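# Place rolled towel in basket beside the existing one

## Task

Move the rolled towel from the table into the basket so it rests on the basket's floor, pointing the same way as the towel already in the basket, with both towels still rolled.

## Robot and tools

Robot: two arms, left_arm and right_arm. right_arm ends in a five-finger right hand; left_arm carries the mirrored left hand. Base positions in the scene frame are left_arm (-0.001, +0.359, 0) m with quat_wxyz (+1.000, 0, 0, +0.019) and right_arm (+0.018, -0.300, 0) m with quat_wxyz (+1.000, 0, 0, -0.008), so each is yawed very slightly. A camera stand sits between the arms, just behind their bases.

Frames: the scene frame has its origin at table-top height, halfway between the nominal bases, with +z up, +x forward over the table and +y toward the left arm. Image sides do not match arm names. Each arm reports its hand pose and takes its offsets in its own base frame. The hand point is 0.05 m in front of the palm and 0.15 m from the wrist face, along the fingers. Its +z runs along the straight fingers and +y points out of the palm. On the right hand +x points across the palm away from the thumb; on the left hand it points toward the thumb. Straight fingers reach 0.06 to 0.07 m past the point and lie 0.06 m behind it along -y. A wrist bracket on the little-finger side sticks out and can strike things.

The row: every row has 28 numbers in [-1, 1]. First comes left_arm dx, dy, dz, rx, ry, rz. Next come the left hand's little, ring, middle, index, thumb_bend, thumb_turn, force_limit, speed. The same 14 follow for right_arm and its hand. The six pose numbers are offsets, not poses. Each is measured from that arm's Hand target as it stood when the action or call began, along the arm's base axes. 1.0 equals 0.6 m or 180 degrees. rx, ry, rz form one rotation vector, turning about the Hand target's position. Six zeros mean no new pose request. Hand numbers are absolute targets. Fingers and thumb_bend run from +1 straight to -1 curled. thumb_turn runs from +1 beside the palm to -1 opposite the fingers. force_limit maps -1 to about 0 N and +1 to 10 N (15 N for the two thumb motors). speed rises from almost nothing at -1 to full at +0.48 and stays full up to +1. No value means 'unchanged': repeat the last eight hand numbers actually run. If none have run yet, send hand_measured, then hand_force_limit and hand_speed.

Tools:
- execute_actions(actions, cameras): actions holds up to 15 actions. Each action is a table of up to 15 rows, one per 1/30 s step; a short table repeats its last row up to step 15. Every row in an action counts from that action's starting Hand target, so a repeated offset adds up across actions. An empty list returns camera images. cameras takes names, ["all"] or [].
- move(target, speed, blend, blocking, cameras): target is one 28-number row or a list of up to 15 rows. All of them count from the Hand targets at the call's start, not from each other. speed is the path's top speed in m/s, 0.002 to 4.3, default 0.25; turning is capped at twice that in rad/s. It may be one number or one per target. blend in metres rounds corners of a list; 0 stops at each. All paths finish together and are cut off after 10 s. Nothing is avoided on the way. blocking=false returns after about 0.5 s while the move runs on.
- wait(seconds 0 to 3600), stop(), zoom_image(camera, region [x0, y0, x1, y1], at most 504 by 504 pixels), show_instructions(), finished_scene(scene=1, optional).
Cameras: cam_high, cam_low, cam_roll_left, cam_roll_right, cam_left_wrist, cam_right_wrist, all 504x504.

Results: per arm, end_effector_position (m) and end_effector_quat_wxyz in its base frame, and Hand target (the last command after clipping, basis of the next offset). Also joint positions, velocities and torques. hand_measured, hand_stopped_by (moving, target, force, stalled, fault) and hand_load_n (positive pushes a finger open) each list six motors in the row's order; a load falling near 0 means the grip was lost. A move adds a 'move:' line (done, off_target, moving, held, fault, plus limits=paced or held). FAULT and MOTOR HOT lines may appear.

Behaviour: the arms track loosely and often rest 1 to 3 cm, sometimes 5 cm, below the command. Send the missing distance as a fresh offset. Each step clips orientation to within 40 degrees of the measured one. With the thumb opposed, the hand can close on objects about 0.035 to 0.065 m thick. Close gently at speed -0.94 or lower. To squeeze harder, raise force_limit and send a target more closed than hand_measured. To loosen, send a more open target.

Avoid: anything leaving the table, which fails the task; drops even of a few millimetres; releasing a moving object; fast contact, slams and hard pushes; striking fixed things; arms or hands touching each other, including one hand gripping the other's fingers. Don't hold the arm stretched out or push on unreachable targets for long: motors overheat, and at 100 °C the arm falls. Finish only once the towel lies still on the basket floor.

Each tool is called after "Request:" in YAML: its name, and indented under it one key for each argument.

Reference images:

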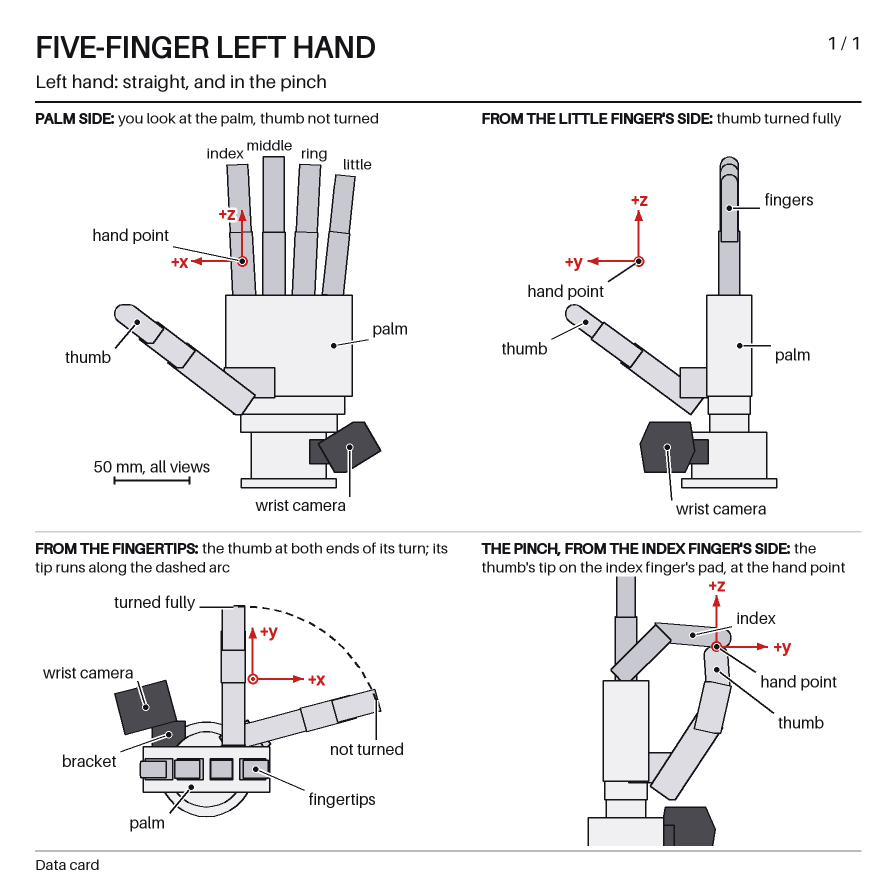

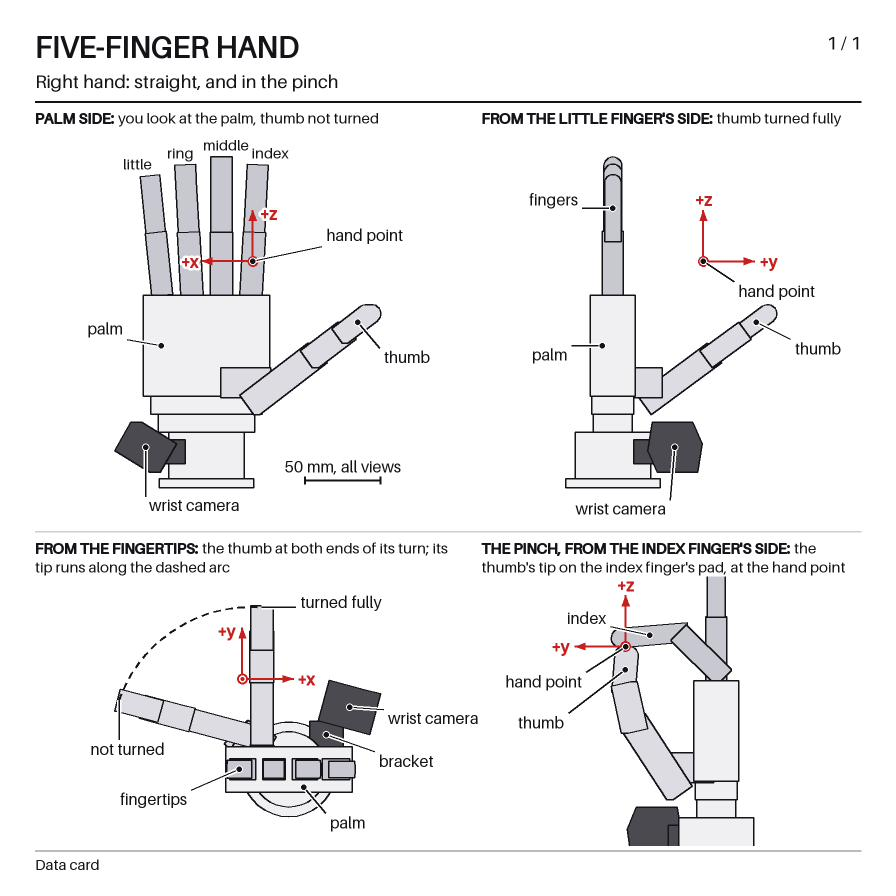

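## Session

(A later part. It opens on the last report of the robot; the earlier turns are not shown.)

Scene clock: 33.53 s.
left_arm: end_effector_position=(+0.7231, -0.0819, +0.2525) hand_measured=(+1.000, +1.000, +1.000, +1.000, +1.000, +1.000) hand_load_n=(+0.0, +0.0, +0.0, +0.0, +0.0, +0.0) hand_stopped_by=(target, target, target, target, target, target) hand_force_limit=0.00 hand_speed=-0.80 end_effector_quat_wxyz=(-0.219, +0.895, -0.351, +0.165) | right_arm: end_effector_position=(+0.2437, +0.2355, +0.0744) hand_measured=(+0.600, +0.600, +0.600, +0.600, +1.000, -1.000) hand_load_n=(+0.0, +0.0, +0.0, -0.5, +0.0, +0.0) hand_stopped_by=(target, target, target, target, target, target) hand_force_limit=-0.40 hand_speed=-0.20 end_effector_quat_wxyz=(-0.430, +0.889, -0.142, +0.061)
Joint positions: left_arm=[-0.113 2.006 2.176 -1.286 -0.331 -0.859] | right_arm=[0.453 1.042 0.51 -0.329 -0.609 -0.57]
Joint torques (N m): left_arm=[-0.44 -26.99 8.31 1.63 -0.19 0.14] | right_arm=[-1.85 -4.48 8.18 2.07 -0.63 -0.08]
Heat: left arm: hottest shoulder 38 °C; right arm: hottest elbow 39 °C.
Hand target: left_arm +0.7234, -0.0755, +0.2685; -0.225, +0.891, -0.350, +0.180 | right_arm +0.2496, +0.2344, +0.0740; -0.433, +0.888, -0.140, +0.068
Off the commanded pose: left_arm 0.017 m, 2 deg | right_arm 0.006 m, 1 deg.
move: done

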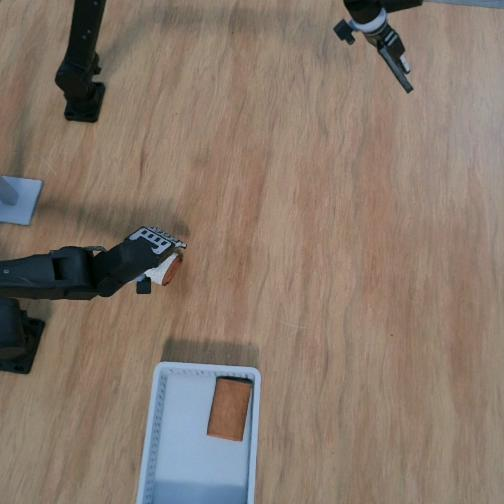

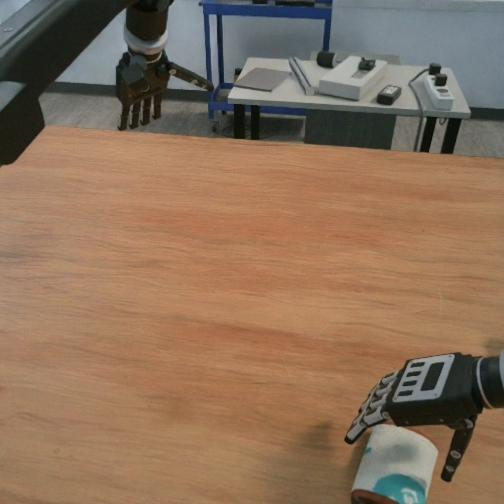

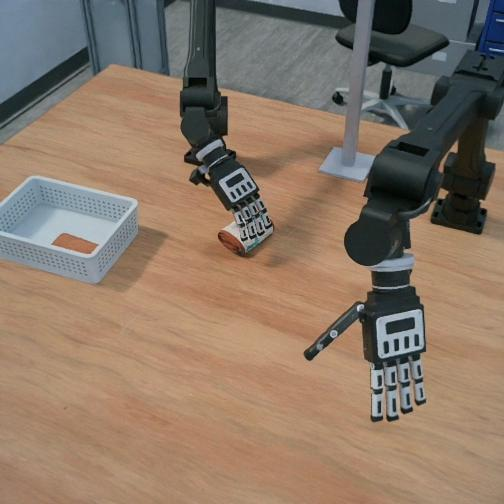

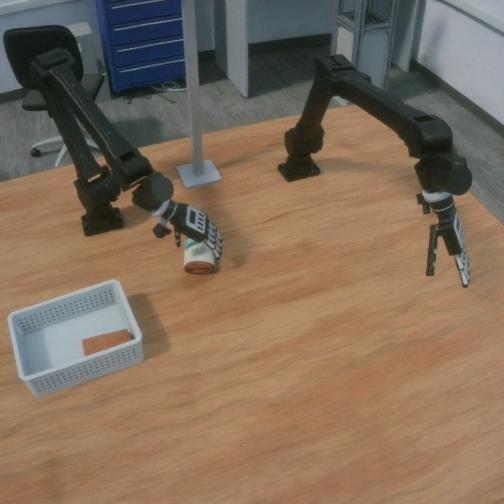

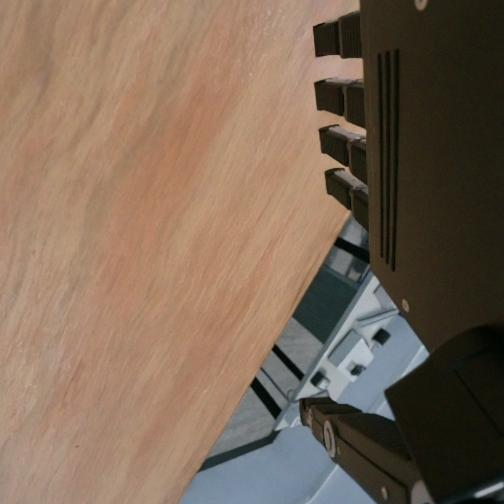

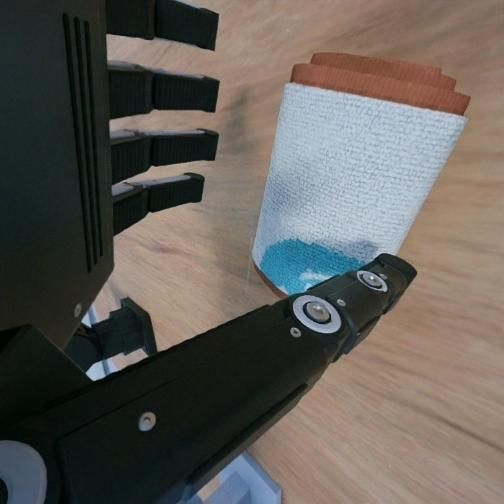

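Request:
move:
  target: [0,0,0,0,0,0,1,1,1,1,1,1,0,-0.8,0.01,0.003,-0.055,0,0,0,0.6,0.6,0.6,0.6,1,-1,-0.4,-0.2]
  speed: 0.08
  cameras: ["all"]

Request:
zoom_image:
  camera: "cam_roll_right"
  region: [130, 160, 270, 300]

Request:
zoom_image:
  camera: "cam_roll_left"
  region: [180, 130, 320, 270]

Request:
zoom_image:
  camera: "cam_low"
  region: [304, 264, 504, 504]

Scene clock: 37.60 s.
left_arm: end_effector_position=(+0.7231, -0.0819, +0.2525) hand_measured=(+1.000, +1.000, +1.000, +1.000, +1.000, +1.000) hand_load_n=(+0.0, +0.0, +0.0, +0.0, +0.0, +0.0) hand_stopped_by=(target, target, target, target, target, target) hand_force_limit=0.00 hand_speed=-0.80 end_effector_quat_wxyz=(-0.219, +0.895, -0.351, +0.165) | right_arm: end_effector_position=(+0.2504, +0.2376, +0.0420) hand_measured=(+0.600, +0.600, +0.600, +0.600, +1.000, -1.000) hand_load_n=(+0.0, +0.0, +0.0, +0.0, +0.0, +0.0) hand_stopped_by=(target, target, target, target, target, target) hand_force_limit=-0.40 hand_speed=-0.20 end_effector_quat_wxyz=(-0.431, +0.889, -0.141, +0.062)
Joint positions: left_arm=[-0.113 2.006 2.176 -1.286 -0.331 -0.859] | right_arm=[0.449 1.142 0.471 -0.19 -0.611 -0.575]
Joint torques (N m): left_arm=[-0.62 -25.7 8.01 1.78 -0.16 0.22] | right_arm=[-1.85 -5.13 7.5 2.17 -0.63 -0.05]
Heat: left arm: hottest shoulder 39 °C; right arm: hottest elbow 39 °C.
Hand target: left_arm +0.7234, -0.0755, +0.2685; -0.225, +0.891, -0.350, +0.180 | right_arm +0.2555, +0.2361, +0.0409; -0.433, +0.888, -0.140, +0.068
Off the commanded pose: left_arm 0.017 m, 2 deg | right_arm 0.005 m, 1 deg.
move: done

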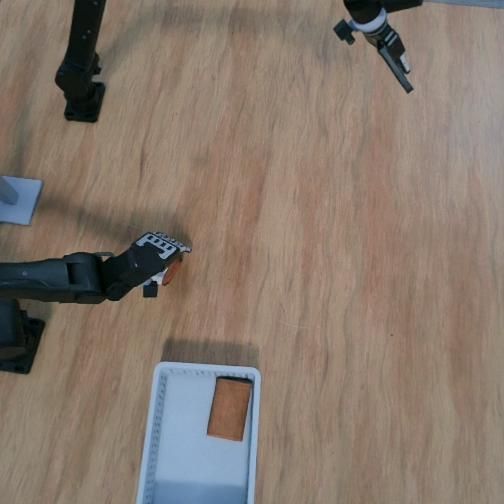

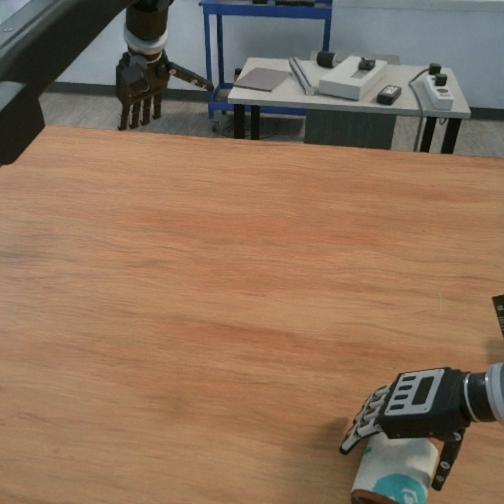

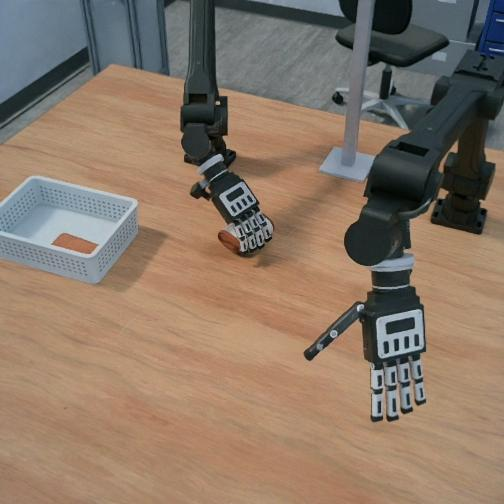

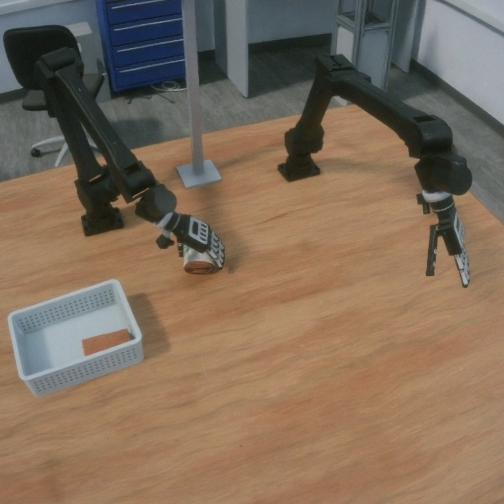

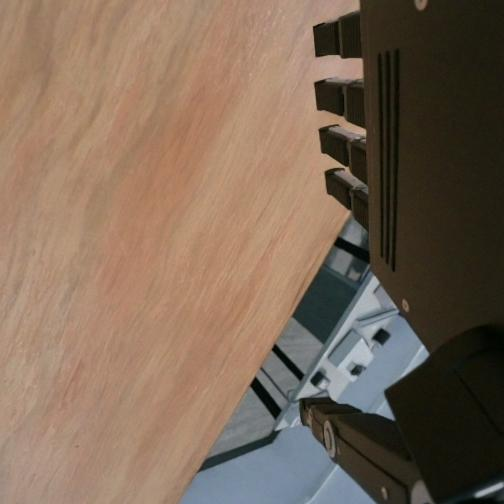

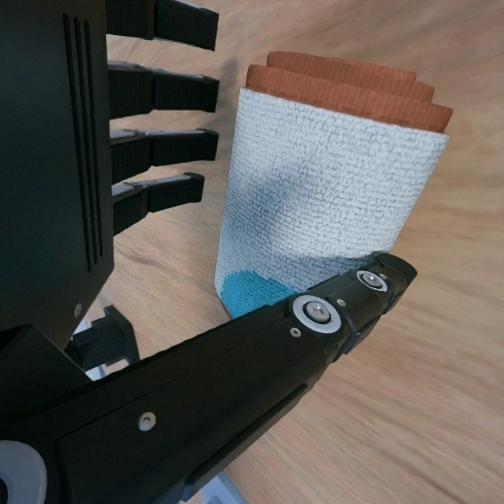

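Scaled by 3.600 from the camera's image (finer frame: 720x720).

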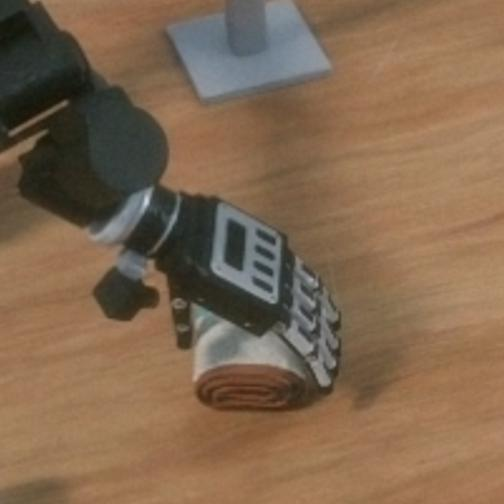

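Scaled by 3.600 from the camera's image (finer frame: 720x720).

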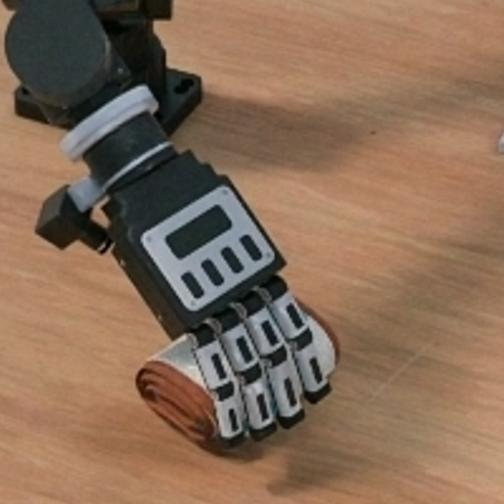

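Scaled by 2.100 from the camera's image (finer frame: 720x720).

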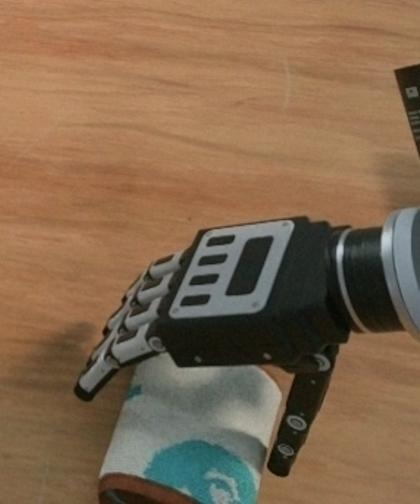

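Request:
move:
  target: [0,0,0,0,0,0,1,1,1,1,1,1,0,-0.8,0,0.003,-0.02,0,0,0,0.6,0.6,0.6,0.6,1,-1,-0.4,-0.2]
  speed: 0.06

Request:
move:
  target: [0,0,0,0,0,0,1,1,1,1,1,1,0,-0.8,0,0,0,0,0,0,0.6,0.6,-0.1,-0.1,1,-1,-0.4,-0.92]
  cameras: ["all"]

Scene clock: 39.63 s.
left_arm: end_effector_position=(+0.7231, -0.0819, +0.2525) hand_measured=(+1.000, +1.000, +1.000, +1.000, +1.000, +1.000) hand_load_n=(+0.0, +0.0, +0.0, +0.0, +0.0, +0.0) hand_stopped_by=(target, target, target, target, target, target) hand_force_limit=0.00 hand_speed=-0.80 end_effector_quat_wxyz=(-0.219, +0.895, -0.351, +0.165) | right_arm: end_effector_position=(+0.2517, +0.2382, +0.0300) hand_measured=(+0.600, +0.600, +0.600, +0.600, +1.000, -1.000) hand_load_n=(+0.0, +0.0, +0.0, +0.0, +0.0, +0.0) hand_stopped_by=(target, target, target, target, target, target) hand_force_limit=-0.40 hand_speed=-0.20 end_effector_quat_wxyz=(-0.431, +0.889, -0.140, +0.063)
Joint positions: left_arm=[-0.113 2.006 2.176 -1.286 -0.331 -0.859] | right_arm=[0.449 1.179 0.455 -0.134 -0.611 -0.575]
Joint torques (N m): left_arm=[-0.5 -26.29 8.2 1.7 -0.23 0.13] | right_arm=[-1.38 -5.36 7.21 2.13 -0.49 0.01]
Heat: left arm: hottest shoulder 39 °C; right arm: hottest elbow 39 °C.
Hand target: left_arm +0.7234, -0.0755, +0.2685; -0.225, +0.891, -0.350, +0.180 | right_arm +0.2555, +0.2379, +0.0290; -0.433, +0.888, -0.140, +0.068
Off the commanded pose: left_arm 0.017 m, 2 deg | right_arm 0.004 m, 1 deg.
move: done

Scene clock: 43.03 s.
left_arm: end_effector_position=(+0.7231, -0.0819, +0.2525) hand_measured=(+1.000, +1.000, +1.000, +1.000, +1.000, +1.000) hand_load_n=(+0.0, +0.0, +0.0, +0.0, +0.0, +0.0) hand_stopped_by=(target, target, target, target, target, target) hand_force_limit=0.00 hand_speed=-0.80 end_effector_quat_wxyz=(-0.219, +0.895, -0.351, +0.165) | right_arm: end_effector_position=(+0.2524, +0.2386, +0.0304) hand_measured=(+0.600, +0.600, -0.100, -0.100, +1.000, -1.000) hand_load_n=(+0.0, +0.0, +0.5, +0.5, +0.0, +0.0) hand_stopped_by=(target, target, target, target, target, target) hand_force_limit=-0.40 hand_speed=-0.92 end_effector_quat_wxyz=(-0.432, +0.888, -0.140, +0.065)
Joint positions: left_arm=[-0.113 2.006 2.176 -1.286 -0.331 -0.859] | right_arm=[0.449 1.179 0.455 -0.131 -0.611 -0.575]
Joint torques (N m): left_arm=[-0.62 -27.11 8.39 1.63 -0.17 0.15] | right_arm=[-1.38 -5.36 7.21 2.03 -0.49 0.01]
Heat: left arm: hottest shoulder 40 °C; right arm: hottest elbow 39 °C.
Hand target: left_arm +0.7234, -0.0755, +0.2685; -0.225, +0.891, -0.350, +0.180 | right_arm +0.2555, +0.2379, +0.0290; -0.433, +0.888, -0.140, +0.068
Off the commanded pose: left_arm 0.017 m, 2 deg | right_arm 0.003 m, 0 deg.
move: done

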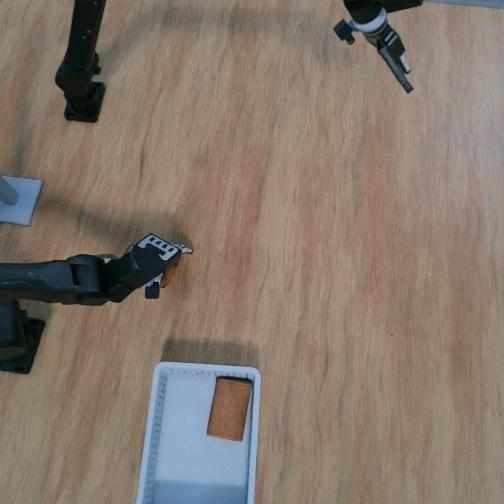

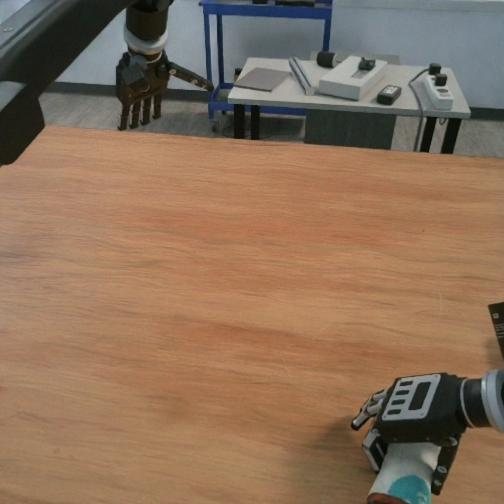

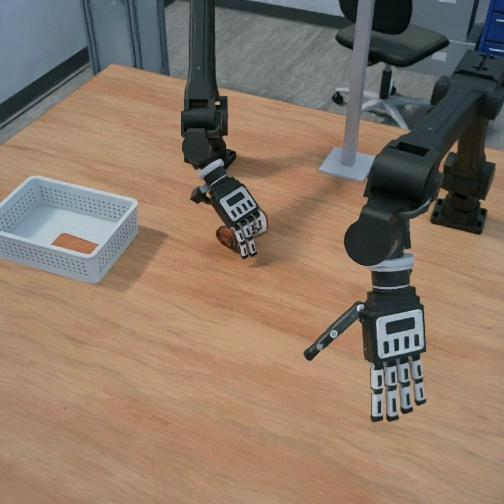

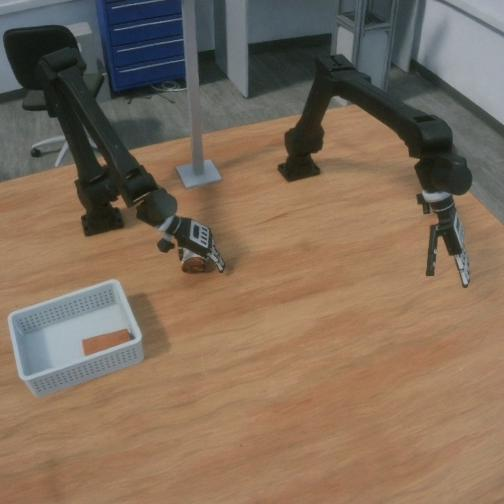

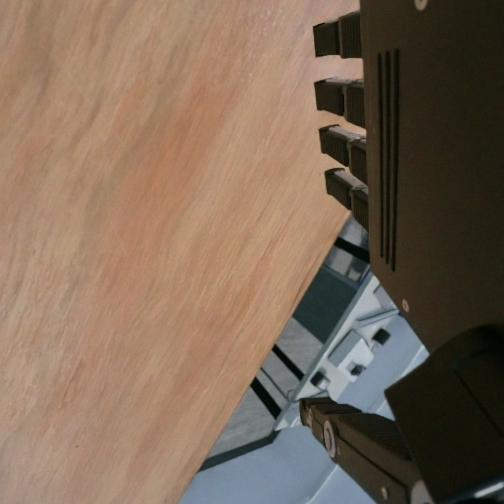

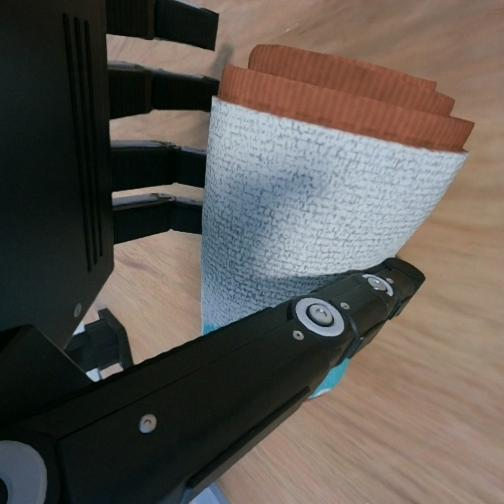

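Request:
zoom_image:
  camera: "cam_low"
  region: [304, 304, 504, 504]

Request:
zoom_image:
  camera: "cam_roll_right"
  region: [150, 200, 250, 300]

Request:
zoom_image:
  camera: "cam_roll_left"
  region: [190, 160, 290, 260]

Scaled by 2.520 from the camera's image (finer frame: 720x720).

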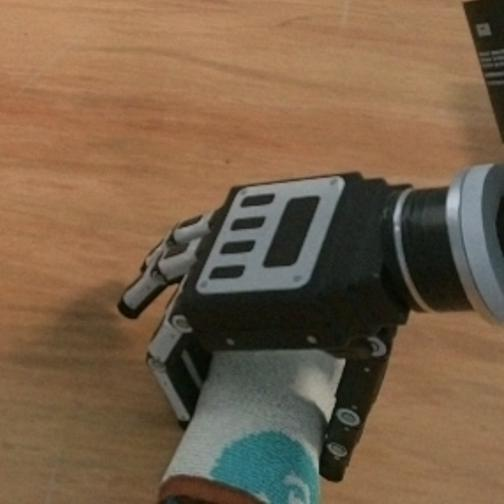

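Scaled by 5.040 from the camera's image (finer frame: 720x720).

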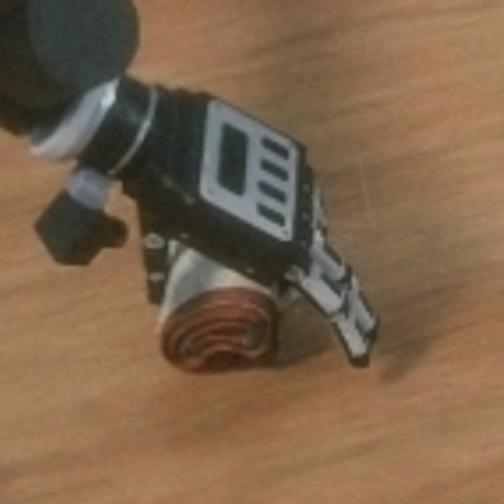

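Scaled by 5.040 from the camera's image (finer frame: 720x720).

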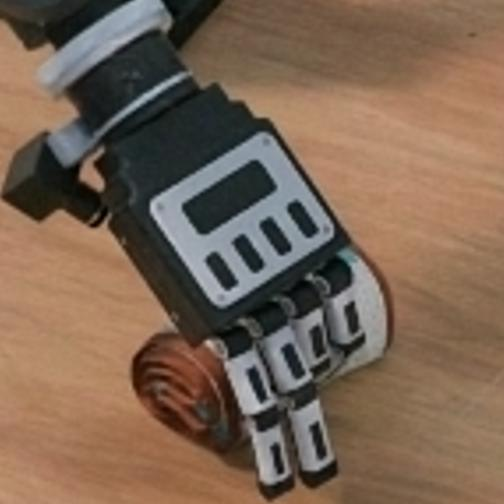

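Request:
move:
  target: [0,0,0,0,0,0,1,1,1,1,1,1,0,-0.8,0,0,0,0,0,0,0.0,0.0,-0.3,-0.3,1,-1,-0.6,-0.92]
  cameras: ["all"]

Request:
zoom_image:
  camera: "cam_low"
  region: [304, 304, 504, 504]

Request:
zoom_image:
  camera: "cam_roll_right"
  region: [150, 200, 250, 300]

Request:
zoom_image:
  camera: "cam_roll_left"
  region: [190, 160, 290, 260]

Scene clock: 47.00 s.
left_arm: end_effector_position=(+0.7231, -0.0819, +0.2525) hand_measured=(+1.000, +1.000, +1.000, +1.000, +1.000, +1.000) hand_load_n=(+0.0, +0.0, +0.0, +0.0, +0.0, +0.0) hand_stopped_by=(target, target, target, target, target, target) hand_force_limit=0.00 hand_speed=-0.80 end_effector_quat_wxyz=(-0.219, +0.895, -0.351, +0.165) | right_arm: end_effector_position=(+0.2524, +0.2386, +0.0304) hand_measured=(+0.000, +0.000, -0.300, -0.300, +1.000, -1.000) hand_load_n=(+0.0, +0.0, +2.0, +1.0, +0.5, +0.0) hand_stopped_by=(target, target, target, target, target, target) hand_force_limit=-0.60 hand_speed=-0.92 end_effector_quat_wxyz=(-0.432, +0.888, -0.140, +0.065)
Joint positions: left_arm=[-0.113 2.006 2.176 -1.286 -0.331 -0.859] | right_arm=[0.449 1.179 0.455 -0.131 -0.611 -0.575]
Joint torques (N m): left_arm=[-0.85 -27.05 8.18 1.87 -0.23 0.13] | right_arm=[-1.32 -5.36 7.2 2.03 -0.48 0.01]
Heat: left arm: hottest shoulder 40 °C; right arm: hottest elbow 39 °C.
Hand target: left_arm +0.7234, -0.0755, +0.2685; -0.225, +0.891, -0.350, +0.180 | right_arm +0.2555, +0.2379, +0.0290; -0.433, +0.888, -0.140, +0.068
Off the commanded pose: left_arm 0.017 m, 2 deg | right_arm 0.003 m, 0 deg.
move: done

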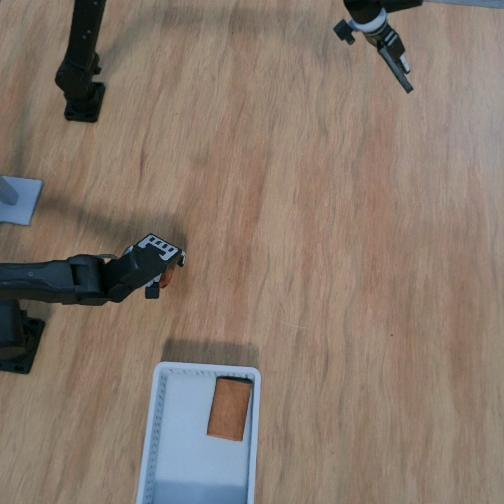

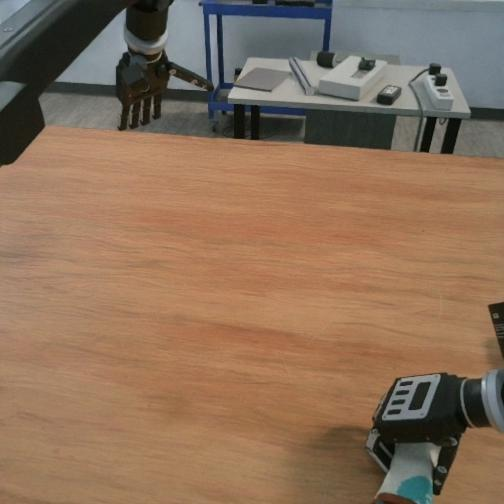

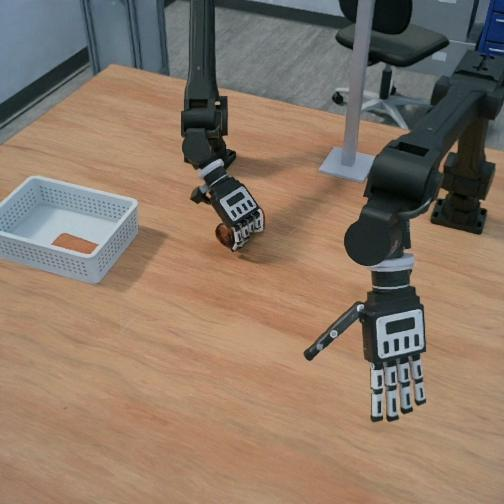

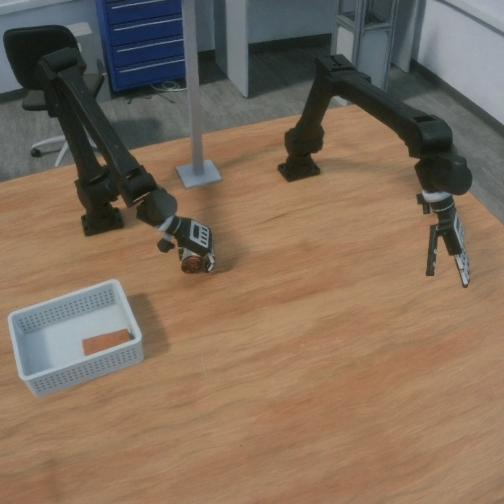

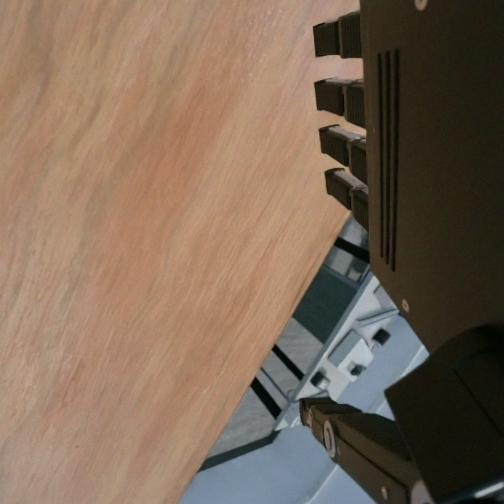

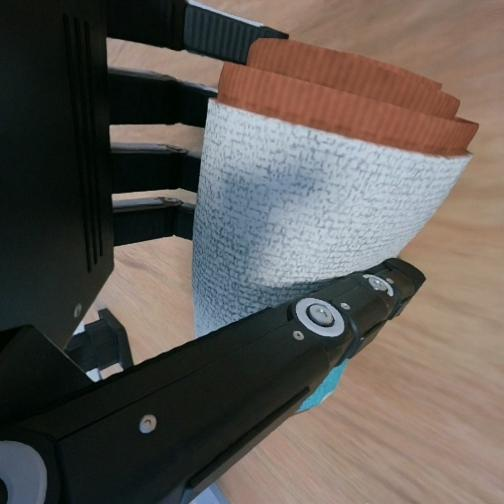

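Scaled by 2.520 from the camera's image (finer frame: 720x720).

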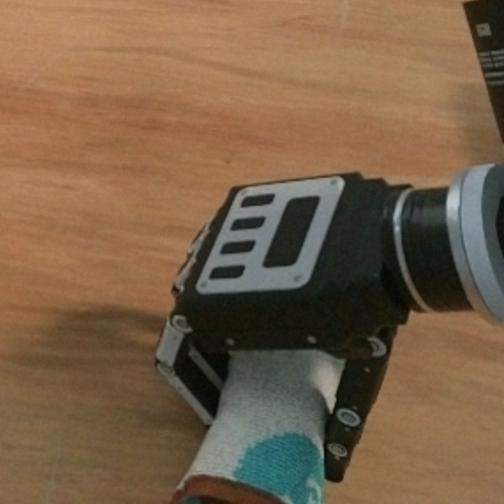

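Scaled by 5.040 from the camera's image (finer frame: 720x720).

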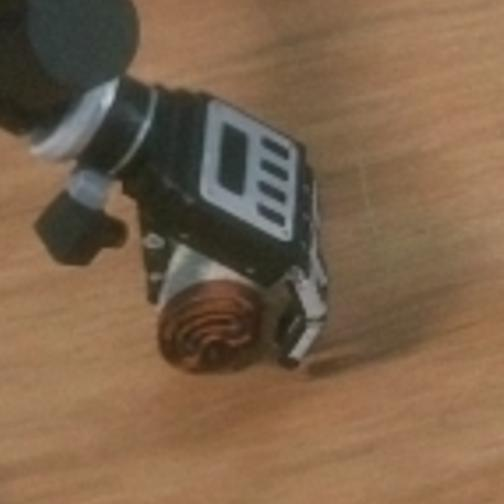

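Scaled by 5.040 from the camera's image (finer frame: 720x720).

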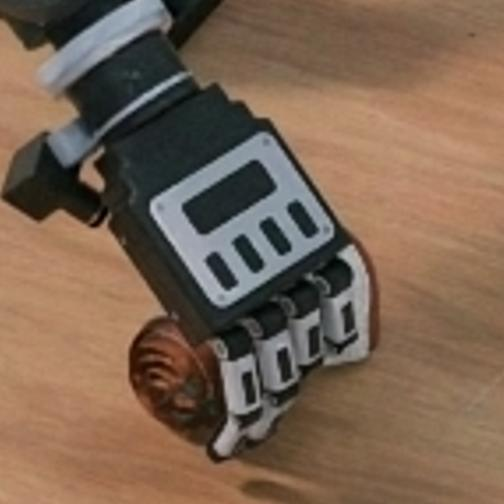

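Request:
move:
  target: [0,0,0,0,0,0,1,1,1,1,1,1,0,-0.8,0,0,0,0,0,0,-0.2,-0.3,-0.33,-0.38,1,-1,-0.6,-0.92]

Request:
move:
  target: [0,0,0,0,0,0,1,1,1,1,1,1,0,-0.8,0,0,0.12,0,0,0,-0.2,-0.3,-0.33,-0.38,1,-1,-0.6,-0.92]
  speed: 0.08
  cameras: ["all"]

Request:
zoom_image:
  camera: "cam_low"
  region: [304, 304, 504, 504]

Request:
zoom_image:
  camera: "cam_roll_right"
  region: [150, 180, 250, 280]

Scene clock: 49.13 s.
left_arm: end_effector_position=(+0.7231, -0.0819, +0.2525) hand_measured=(+1.000, +1.000, +1.000, +1.000, +1.000, +1.000) hand_load_n=(+0.0, +0.0, +0.0, +0.0, +0.0, +0.0) hand_stopped_by=(target, target, target, target, target, target) hand_force_limit=0.00 hand_speed=-0.80 end_effector_quat_wxyz=(-0.219, +0.895, -0.351, +0.165) | right_arm: end_effector_position=(+0.2524, +0.2386, +0.0304) hand_measured=(-0.200, -0.300, -0.306, -0.328, +1.000, -1.000) hand_load_n=(+0.0, +0.5, +1.5, +2.0, +1.0, +0.0) hand_stopped_by=(target, target, force, force, target, target) hand_force_limit=-0.60 hand_speed=-0.92 end_effector_quat_wxyz=(-0.432, +0.888, -0.140, +0.065)
Joint positions: left_arm=[-0.113 2.006 2.176 -1.286 -0.331 -0.859] | right_arm=[0.449 1.179 0.455 -0.131 -0.611 -0.575]
Joint torques (N m): left_arm=[0.03 -27.05 7.95 1.63 -0.2 0.15] | right_arm=[-1.38 -5.36 7.23 2.03 -0.48 0.01]
Heat: left arm: hottest shoulder 40 °C; right arm: hottest elbow 39 °C.
Hand target: left_arm +0.7234, -0.0755, +0.2685; -0.225, +0.891, -0.350, +0.180 | right_arm +0.2555, +0.2379, +0.0290; -0.433, +0.888, -0.140, +0.068
Off the commanded pose: left_arm 0.017 m, 2 deg | right_arm 0.003 m, 0 deg.
move: done

Scene clock: 50.70 s.
left_arm: end_effector_position=(+0.7231, -0.0819, +0.2525) hand_measured=(+1.000, +1.000, +1.000, +1.000, +1.000, +1.000) hand_load_n=(+0.0, +0.0, +0.0, +0.0, +0.0, +0.0) hand_stopped_by=(target, target, target, target, target, target) hand_force_limit=0.00 hand_speed=-0.80 end_effector_quat_wxyz=(-0.219, +0.895, -0.351, +0.165) | right_arm: end_effector_position=(+0.2390, +0.2321, +0.0802) hand_measured=(-0.200, -0.300, -0.306, -0.328, +1.000, -1.000) hand_load_n=(+0.0, +0.5, +1.5, +2.0, +0.5, +0.0) hand_stopped_by=(target, target, force, force, target, target) hand_force_limit=-0.60 hand_speed=-0.92 end_effector_quat_wxyz=(-0.422, +0.893, -0.147, +0.050)
Joint positions: left_arm=[-0.113 2.006 2.176 -1.286 -0.331 -0.859] | right_arm=[0.449 1.029 0.53 -0.396 -0.611 -0.575]
Joint torques (N m): left_arm=[-1.14 -25.64 8.02 1.52 -0.2 0.11] | right_arm=[-1.32 -5.83 11.51 1.33 -0.49 0.02]
Heat: left arm: hottest shoulder 41 °C; right arm: hottest elbow 39 °C.
Hand target: left_arm +0.7234, -0.0755, +0.2685; -0.225, +0.891, -0.350, +0.180 | right_arm +0.2555, +0.2379, +0.1010; -0.433, +0.888, -0.140, +0.068
Off the commanded pose: left_arm 0.017 m, 2 deg | right_arm 0.027 m, 3 deg.
move: off_target (right_arm)

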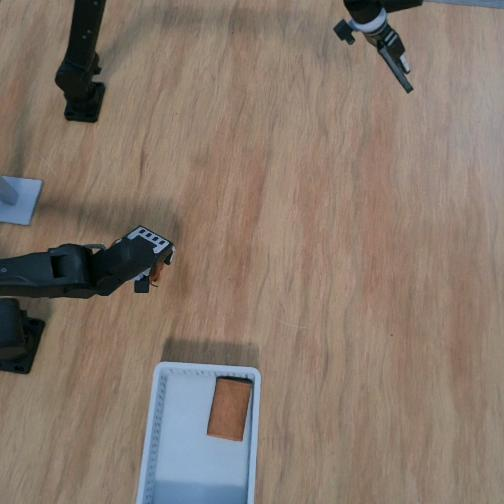

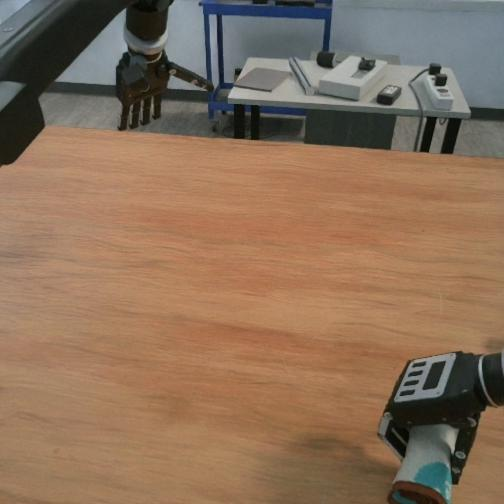

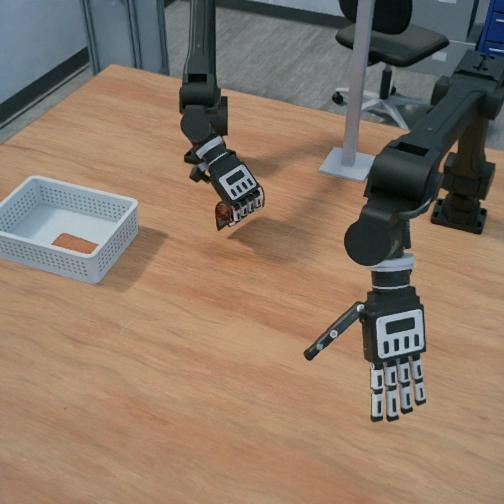

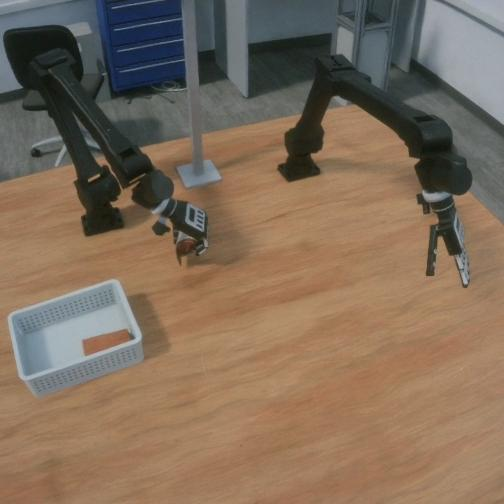

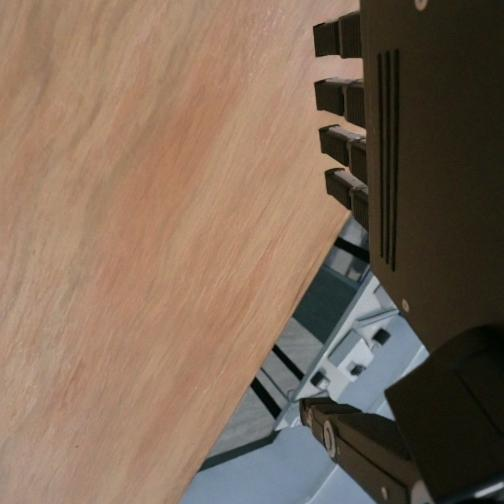

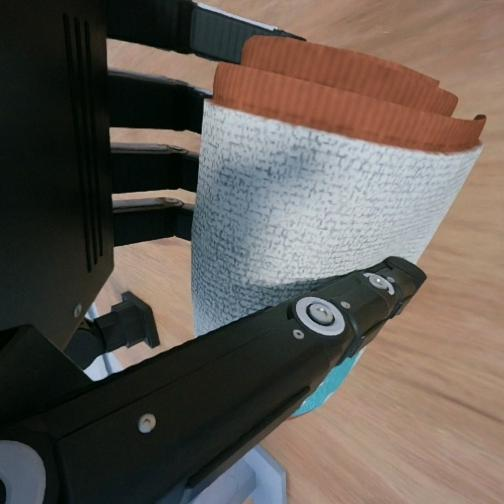

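Scaled by 2.520 from the camera's image (finer frame: 720x720).

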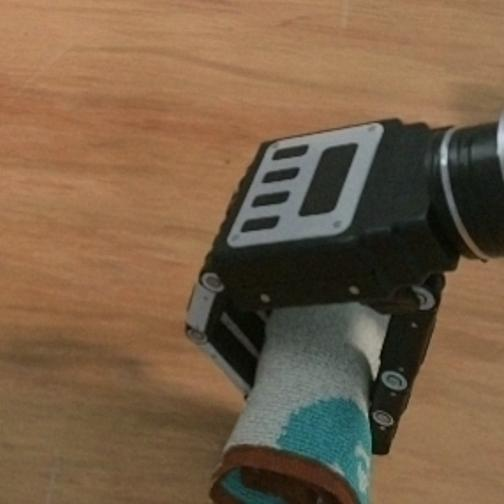

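Scaled by 5.040 from the camera's image (finer frame: 720x720).

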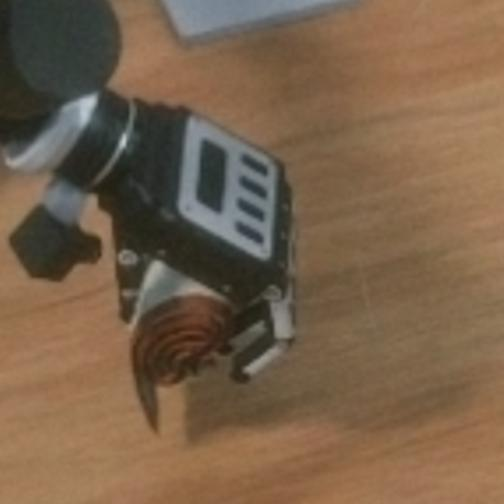

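Request:
zoom_image:
  camera: "cam_roll_right"
  region: [0, 270, 160, 410]

Request:
zoom_image:
  camera: "cam_roll_left"
  region: [0, 160, 150, 300]

Request:
zoom_image:
  camera: "cam_high"
  region: [110, 340, 290, 504]

Scaled by 3.150 from the camera's image (finer frame: 720x720).

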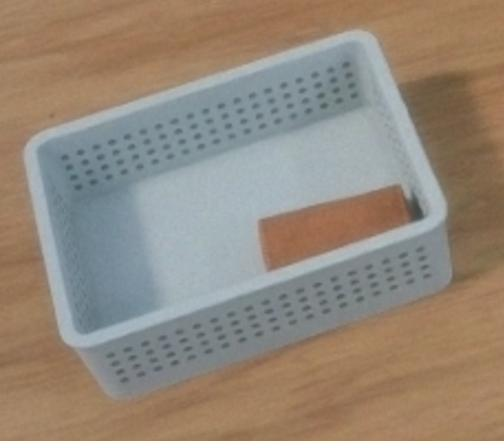

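Scaled by 3.360 from the camera's image (finer frame: 720x720).

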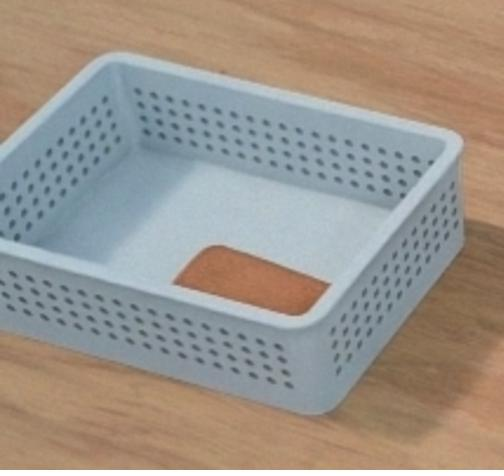

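Scaled by 2.800 from the camera's image (finer frame: 720x720).

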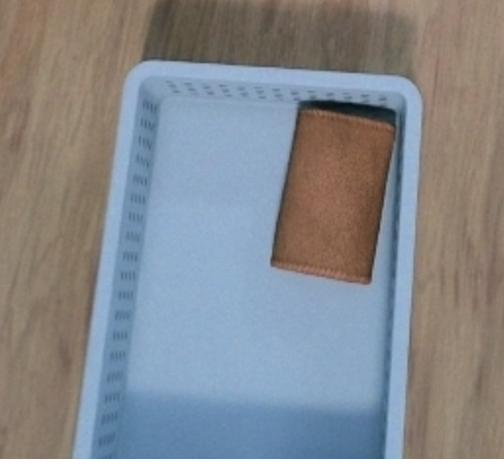

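Request:
move:
  target:
    - [0,0,0,0,0,0,1,1,1,1,1,1,0,-0.8,0.02,0,0.25,0,0,0,-0.2,-0.3,-0.33,-0.38,1,-1,-0.6,-0.92]
    - [0,0,0,0,0,0,1,1,1,1,1,1,0,-0.8,0.334,-0.731,0.27,-0.0401,0.0596,-0.4239,-0.2,-0.3,-0.33,-0.38,1,-1,-0.6,-0.92]
  speed: 0.18
  blend: 0.04
  cameras: ["all"]

Scene clock: 63.43 s.
left_arm: end_effector_position=(+0.7231, -0.0819, +0.2525) hand_measured=(+1.000, +1.000, +1.000, +1.000, +1.000, +1.000) hand_load_n=(+0.0, +0.0, +0.0, +0.0, +0.0, +0.0) hand_stopped_by=(target, target, target, target, target, target) hand_force_limit=0.00 hand_speed=-0.80 end_effector_quat_wxyz=(-0.219, +0.895, -0.351, +0.165) | right_arm: end_effector_position=(+0.4417, -0.1883, +0.2426) hand_measured=(-0.200, -0.300, -0.306, -0.328, +1.000, -1.000) hand_load_n=(+0.0, +0.5, +1.5, +2.0, +0.5, +0.0) hand_stopped_by=(target, target, force, force, target, target) hand_force_limit=-0.60 hand_speed=-0.92 end_effector_quat_wxyz=(-0.226, +0.647, -0.692, +0.228)
Joint positions: left_arm=[-0.113 2.006 2.176 -1.286 -0.331 -0.859] | right_arm=[-0.532 1.353 1.299 -0.924 -0.293 -0.374]
Joint torques (N m): left_arm=[-0.21 -26.75 8.12 1.51 -0.2 0.16] | right_arm=[-1.61 -10.75 12.82 1.89 -0.25 0.13]
Heat: left arm: hottest shoulder 42 °C; right arm: hottest elbow 41 °C.
Hand target: left_arm +0.7234, -0.0755, +0.2685; -0.225, +0.891, -0.350, +0.180 | right_arm +0.4559, -0.2007, +0.2630; -0.232, +0.638, -0.690, +0.251
Off the commanded pose: left_arm 0.017 m, 2 deg | right_arm 0.028 m, 3 deg.
move: off_target (right_arm)

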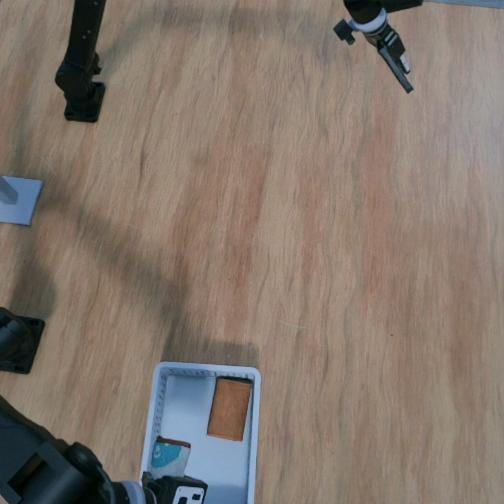

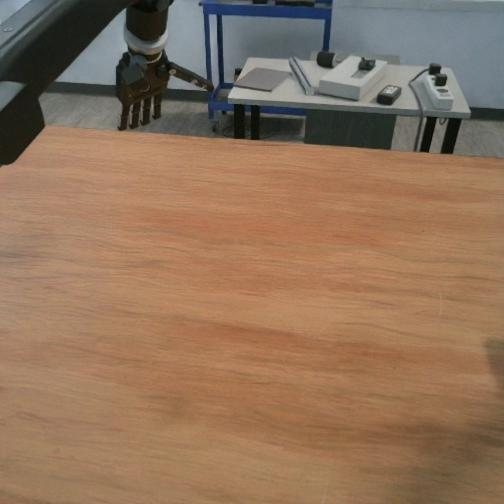

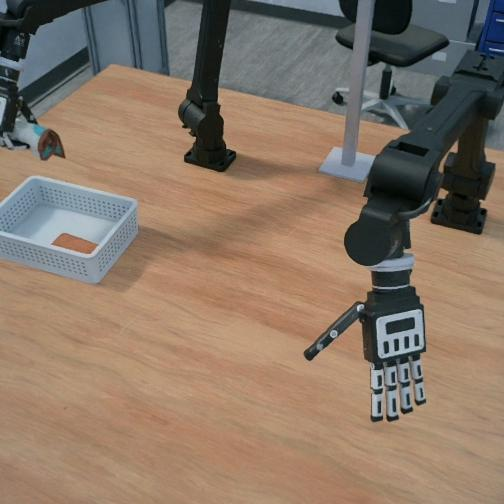

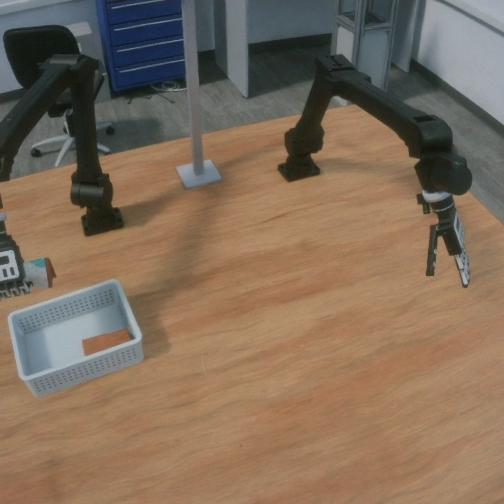

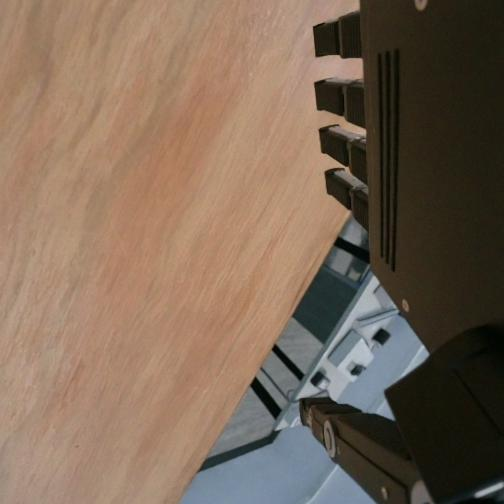

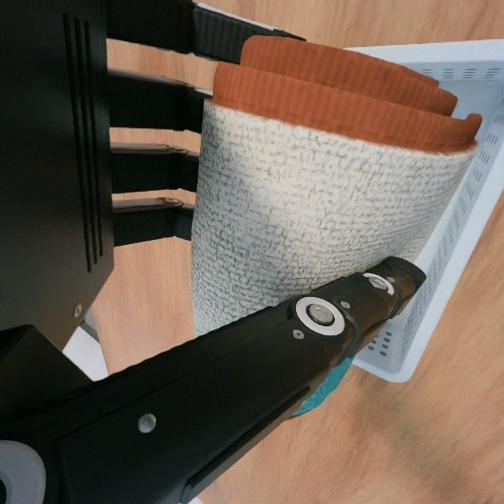

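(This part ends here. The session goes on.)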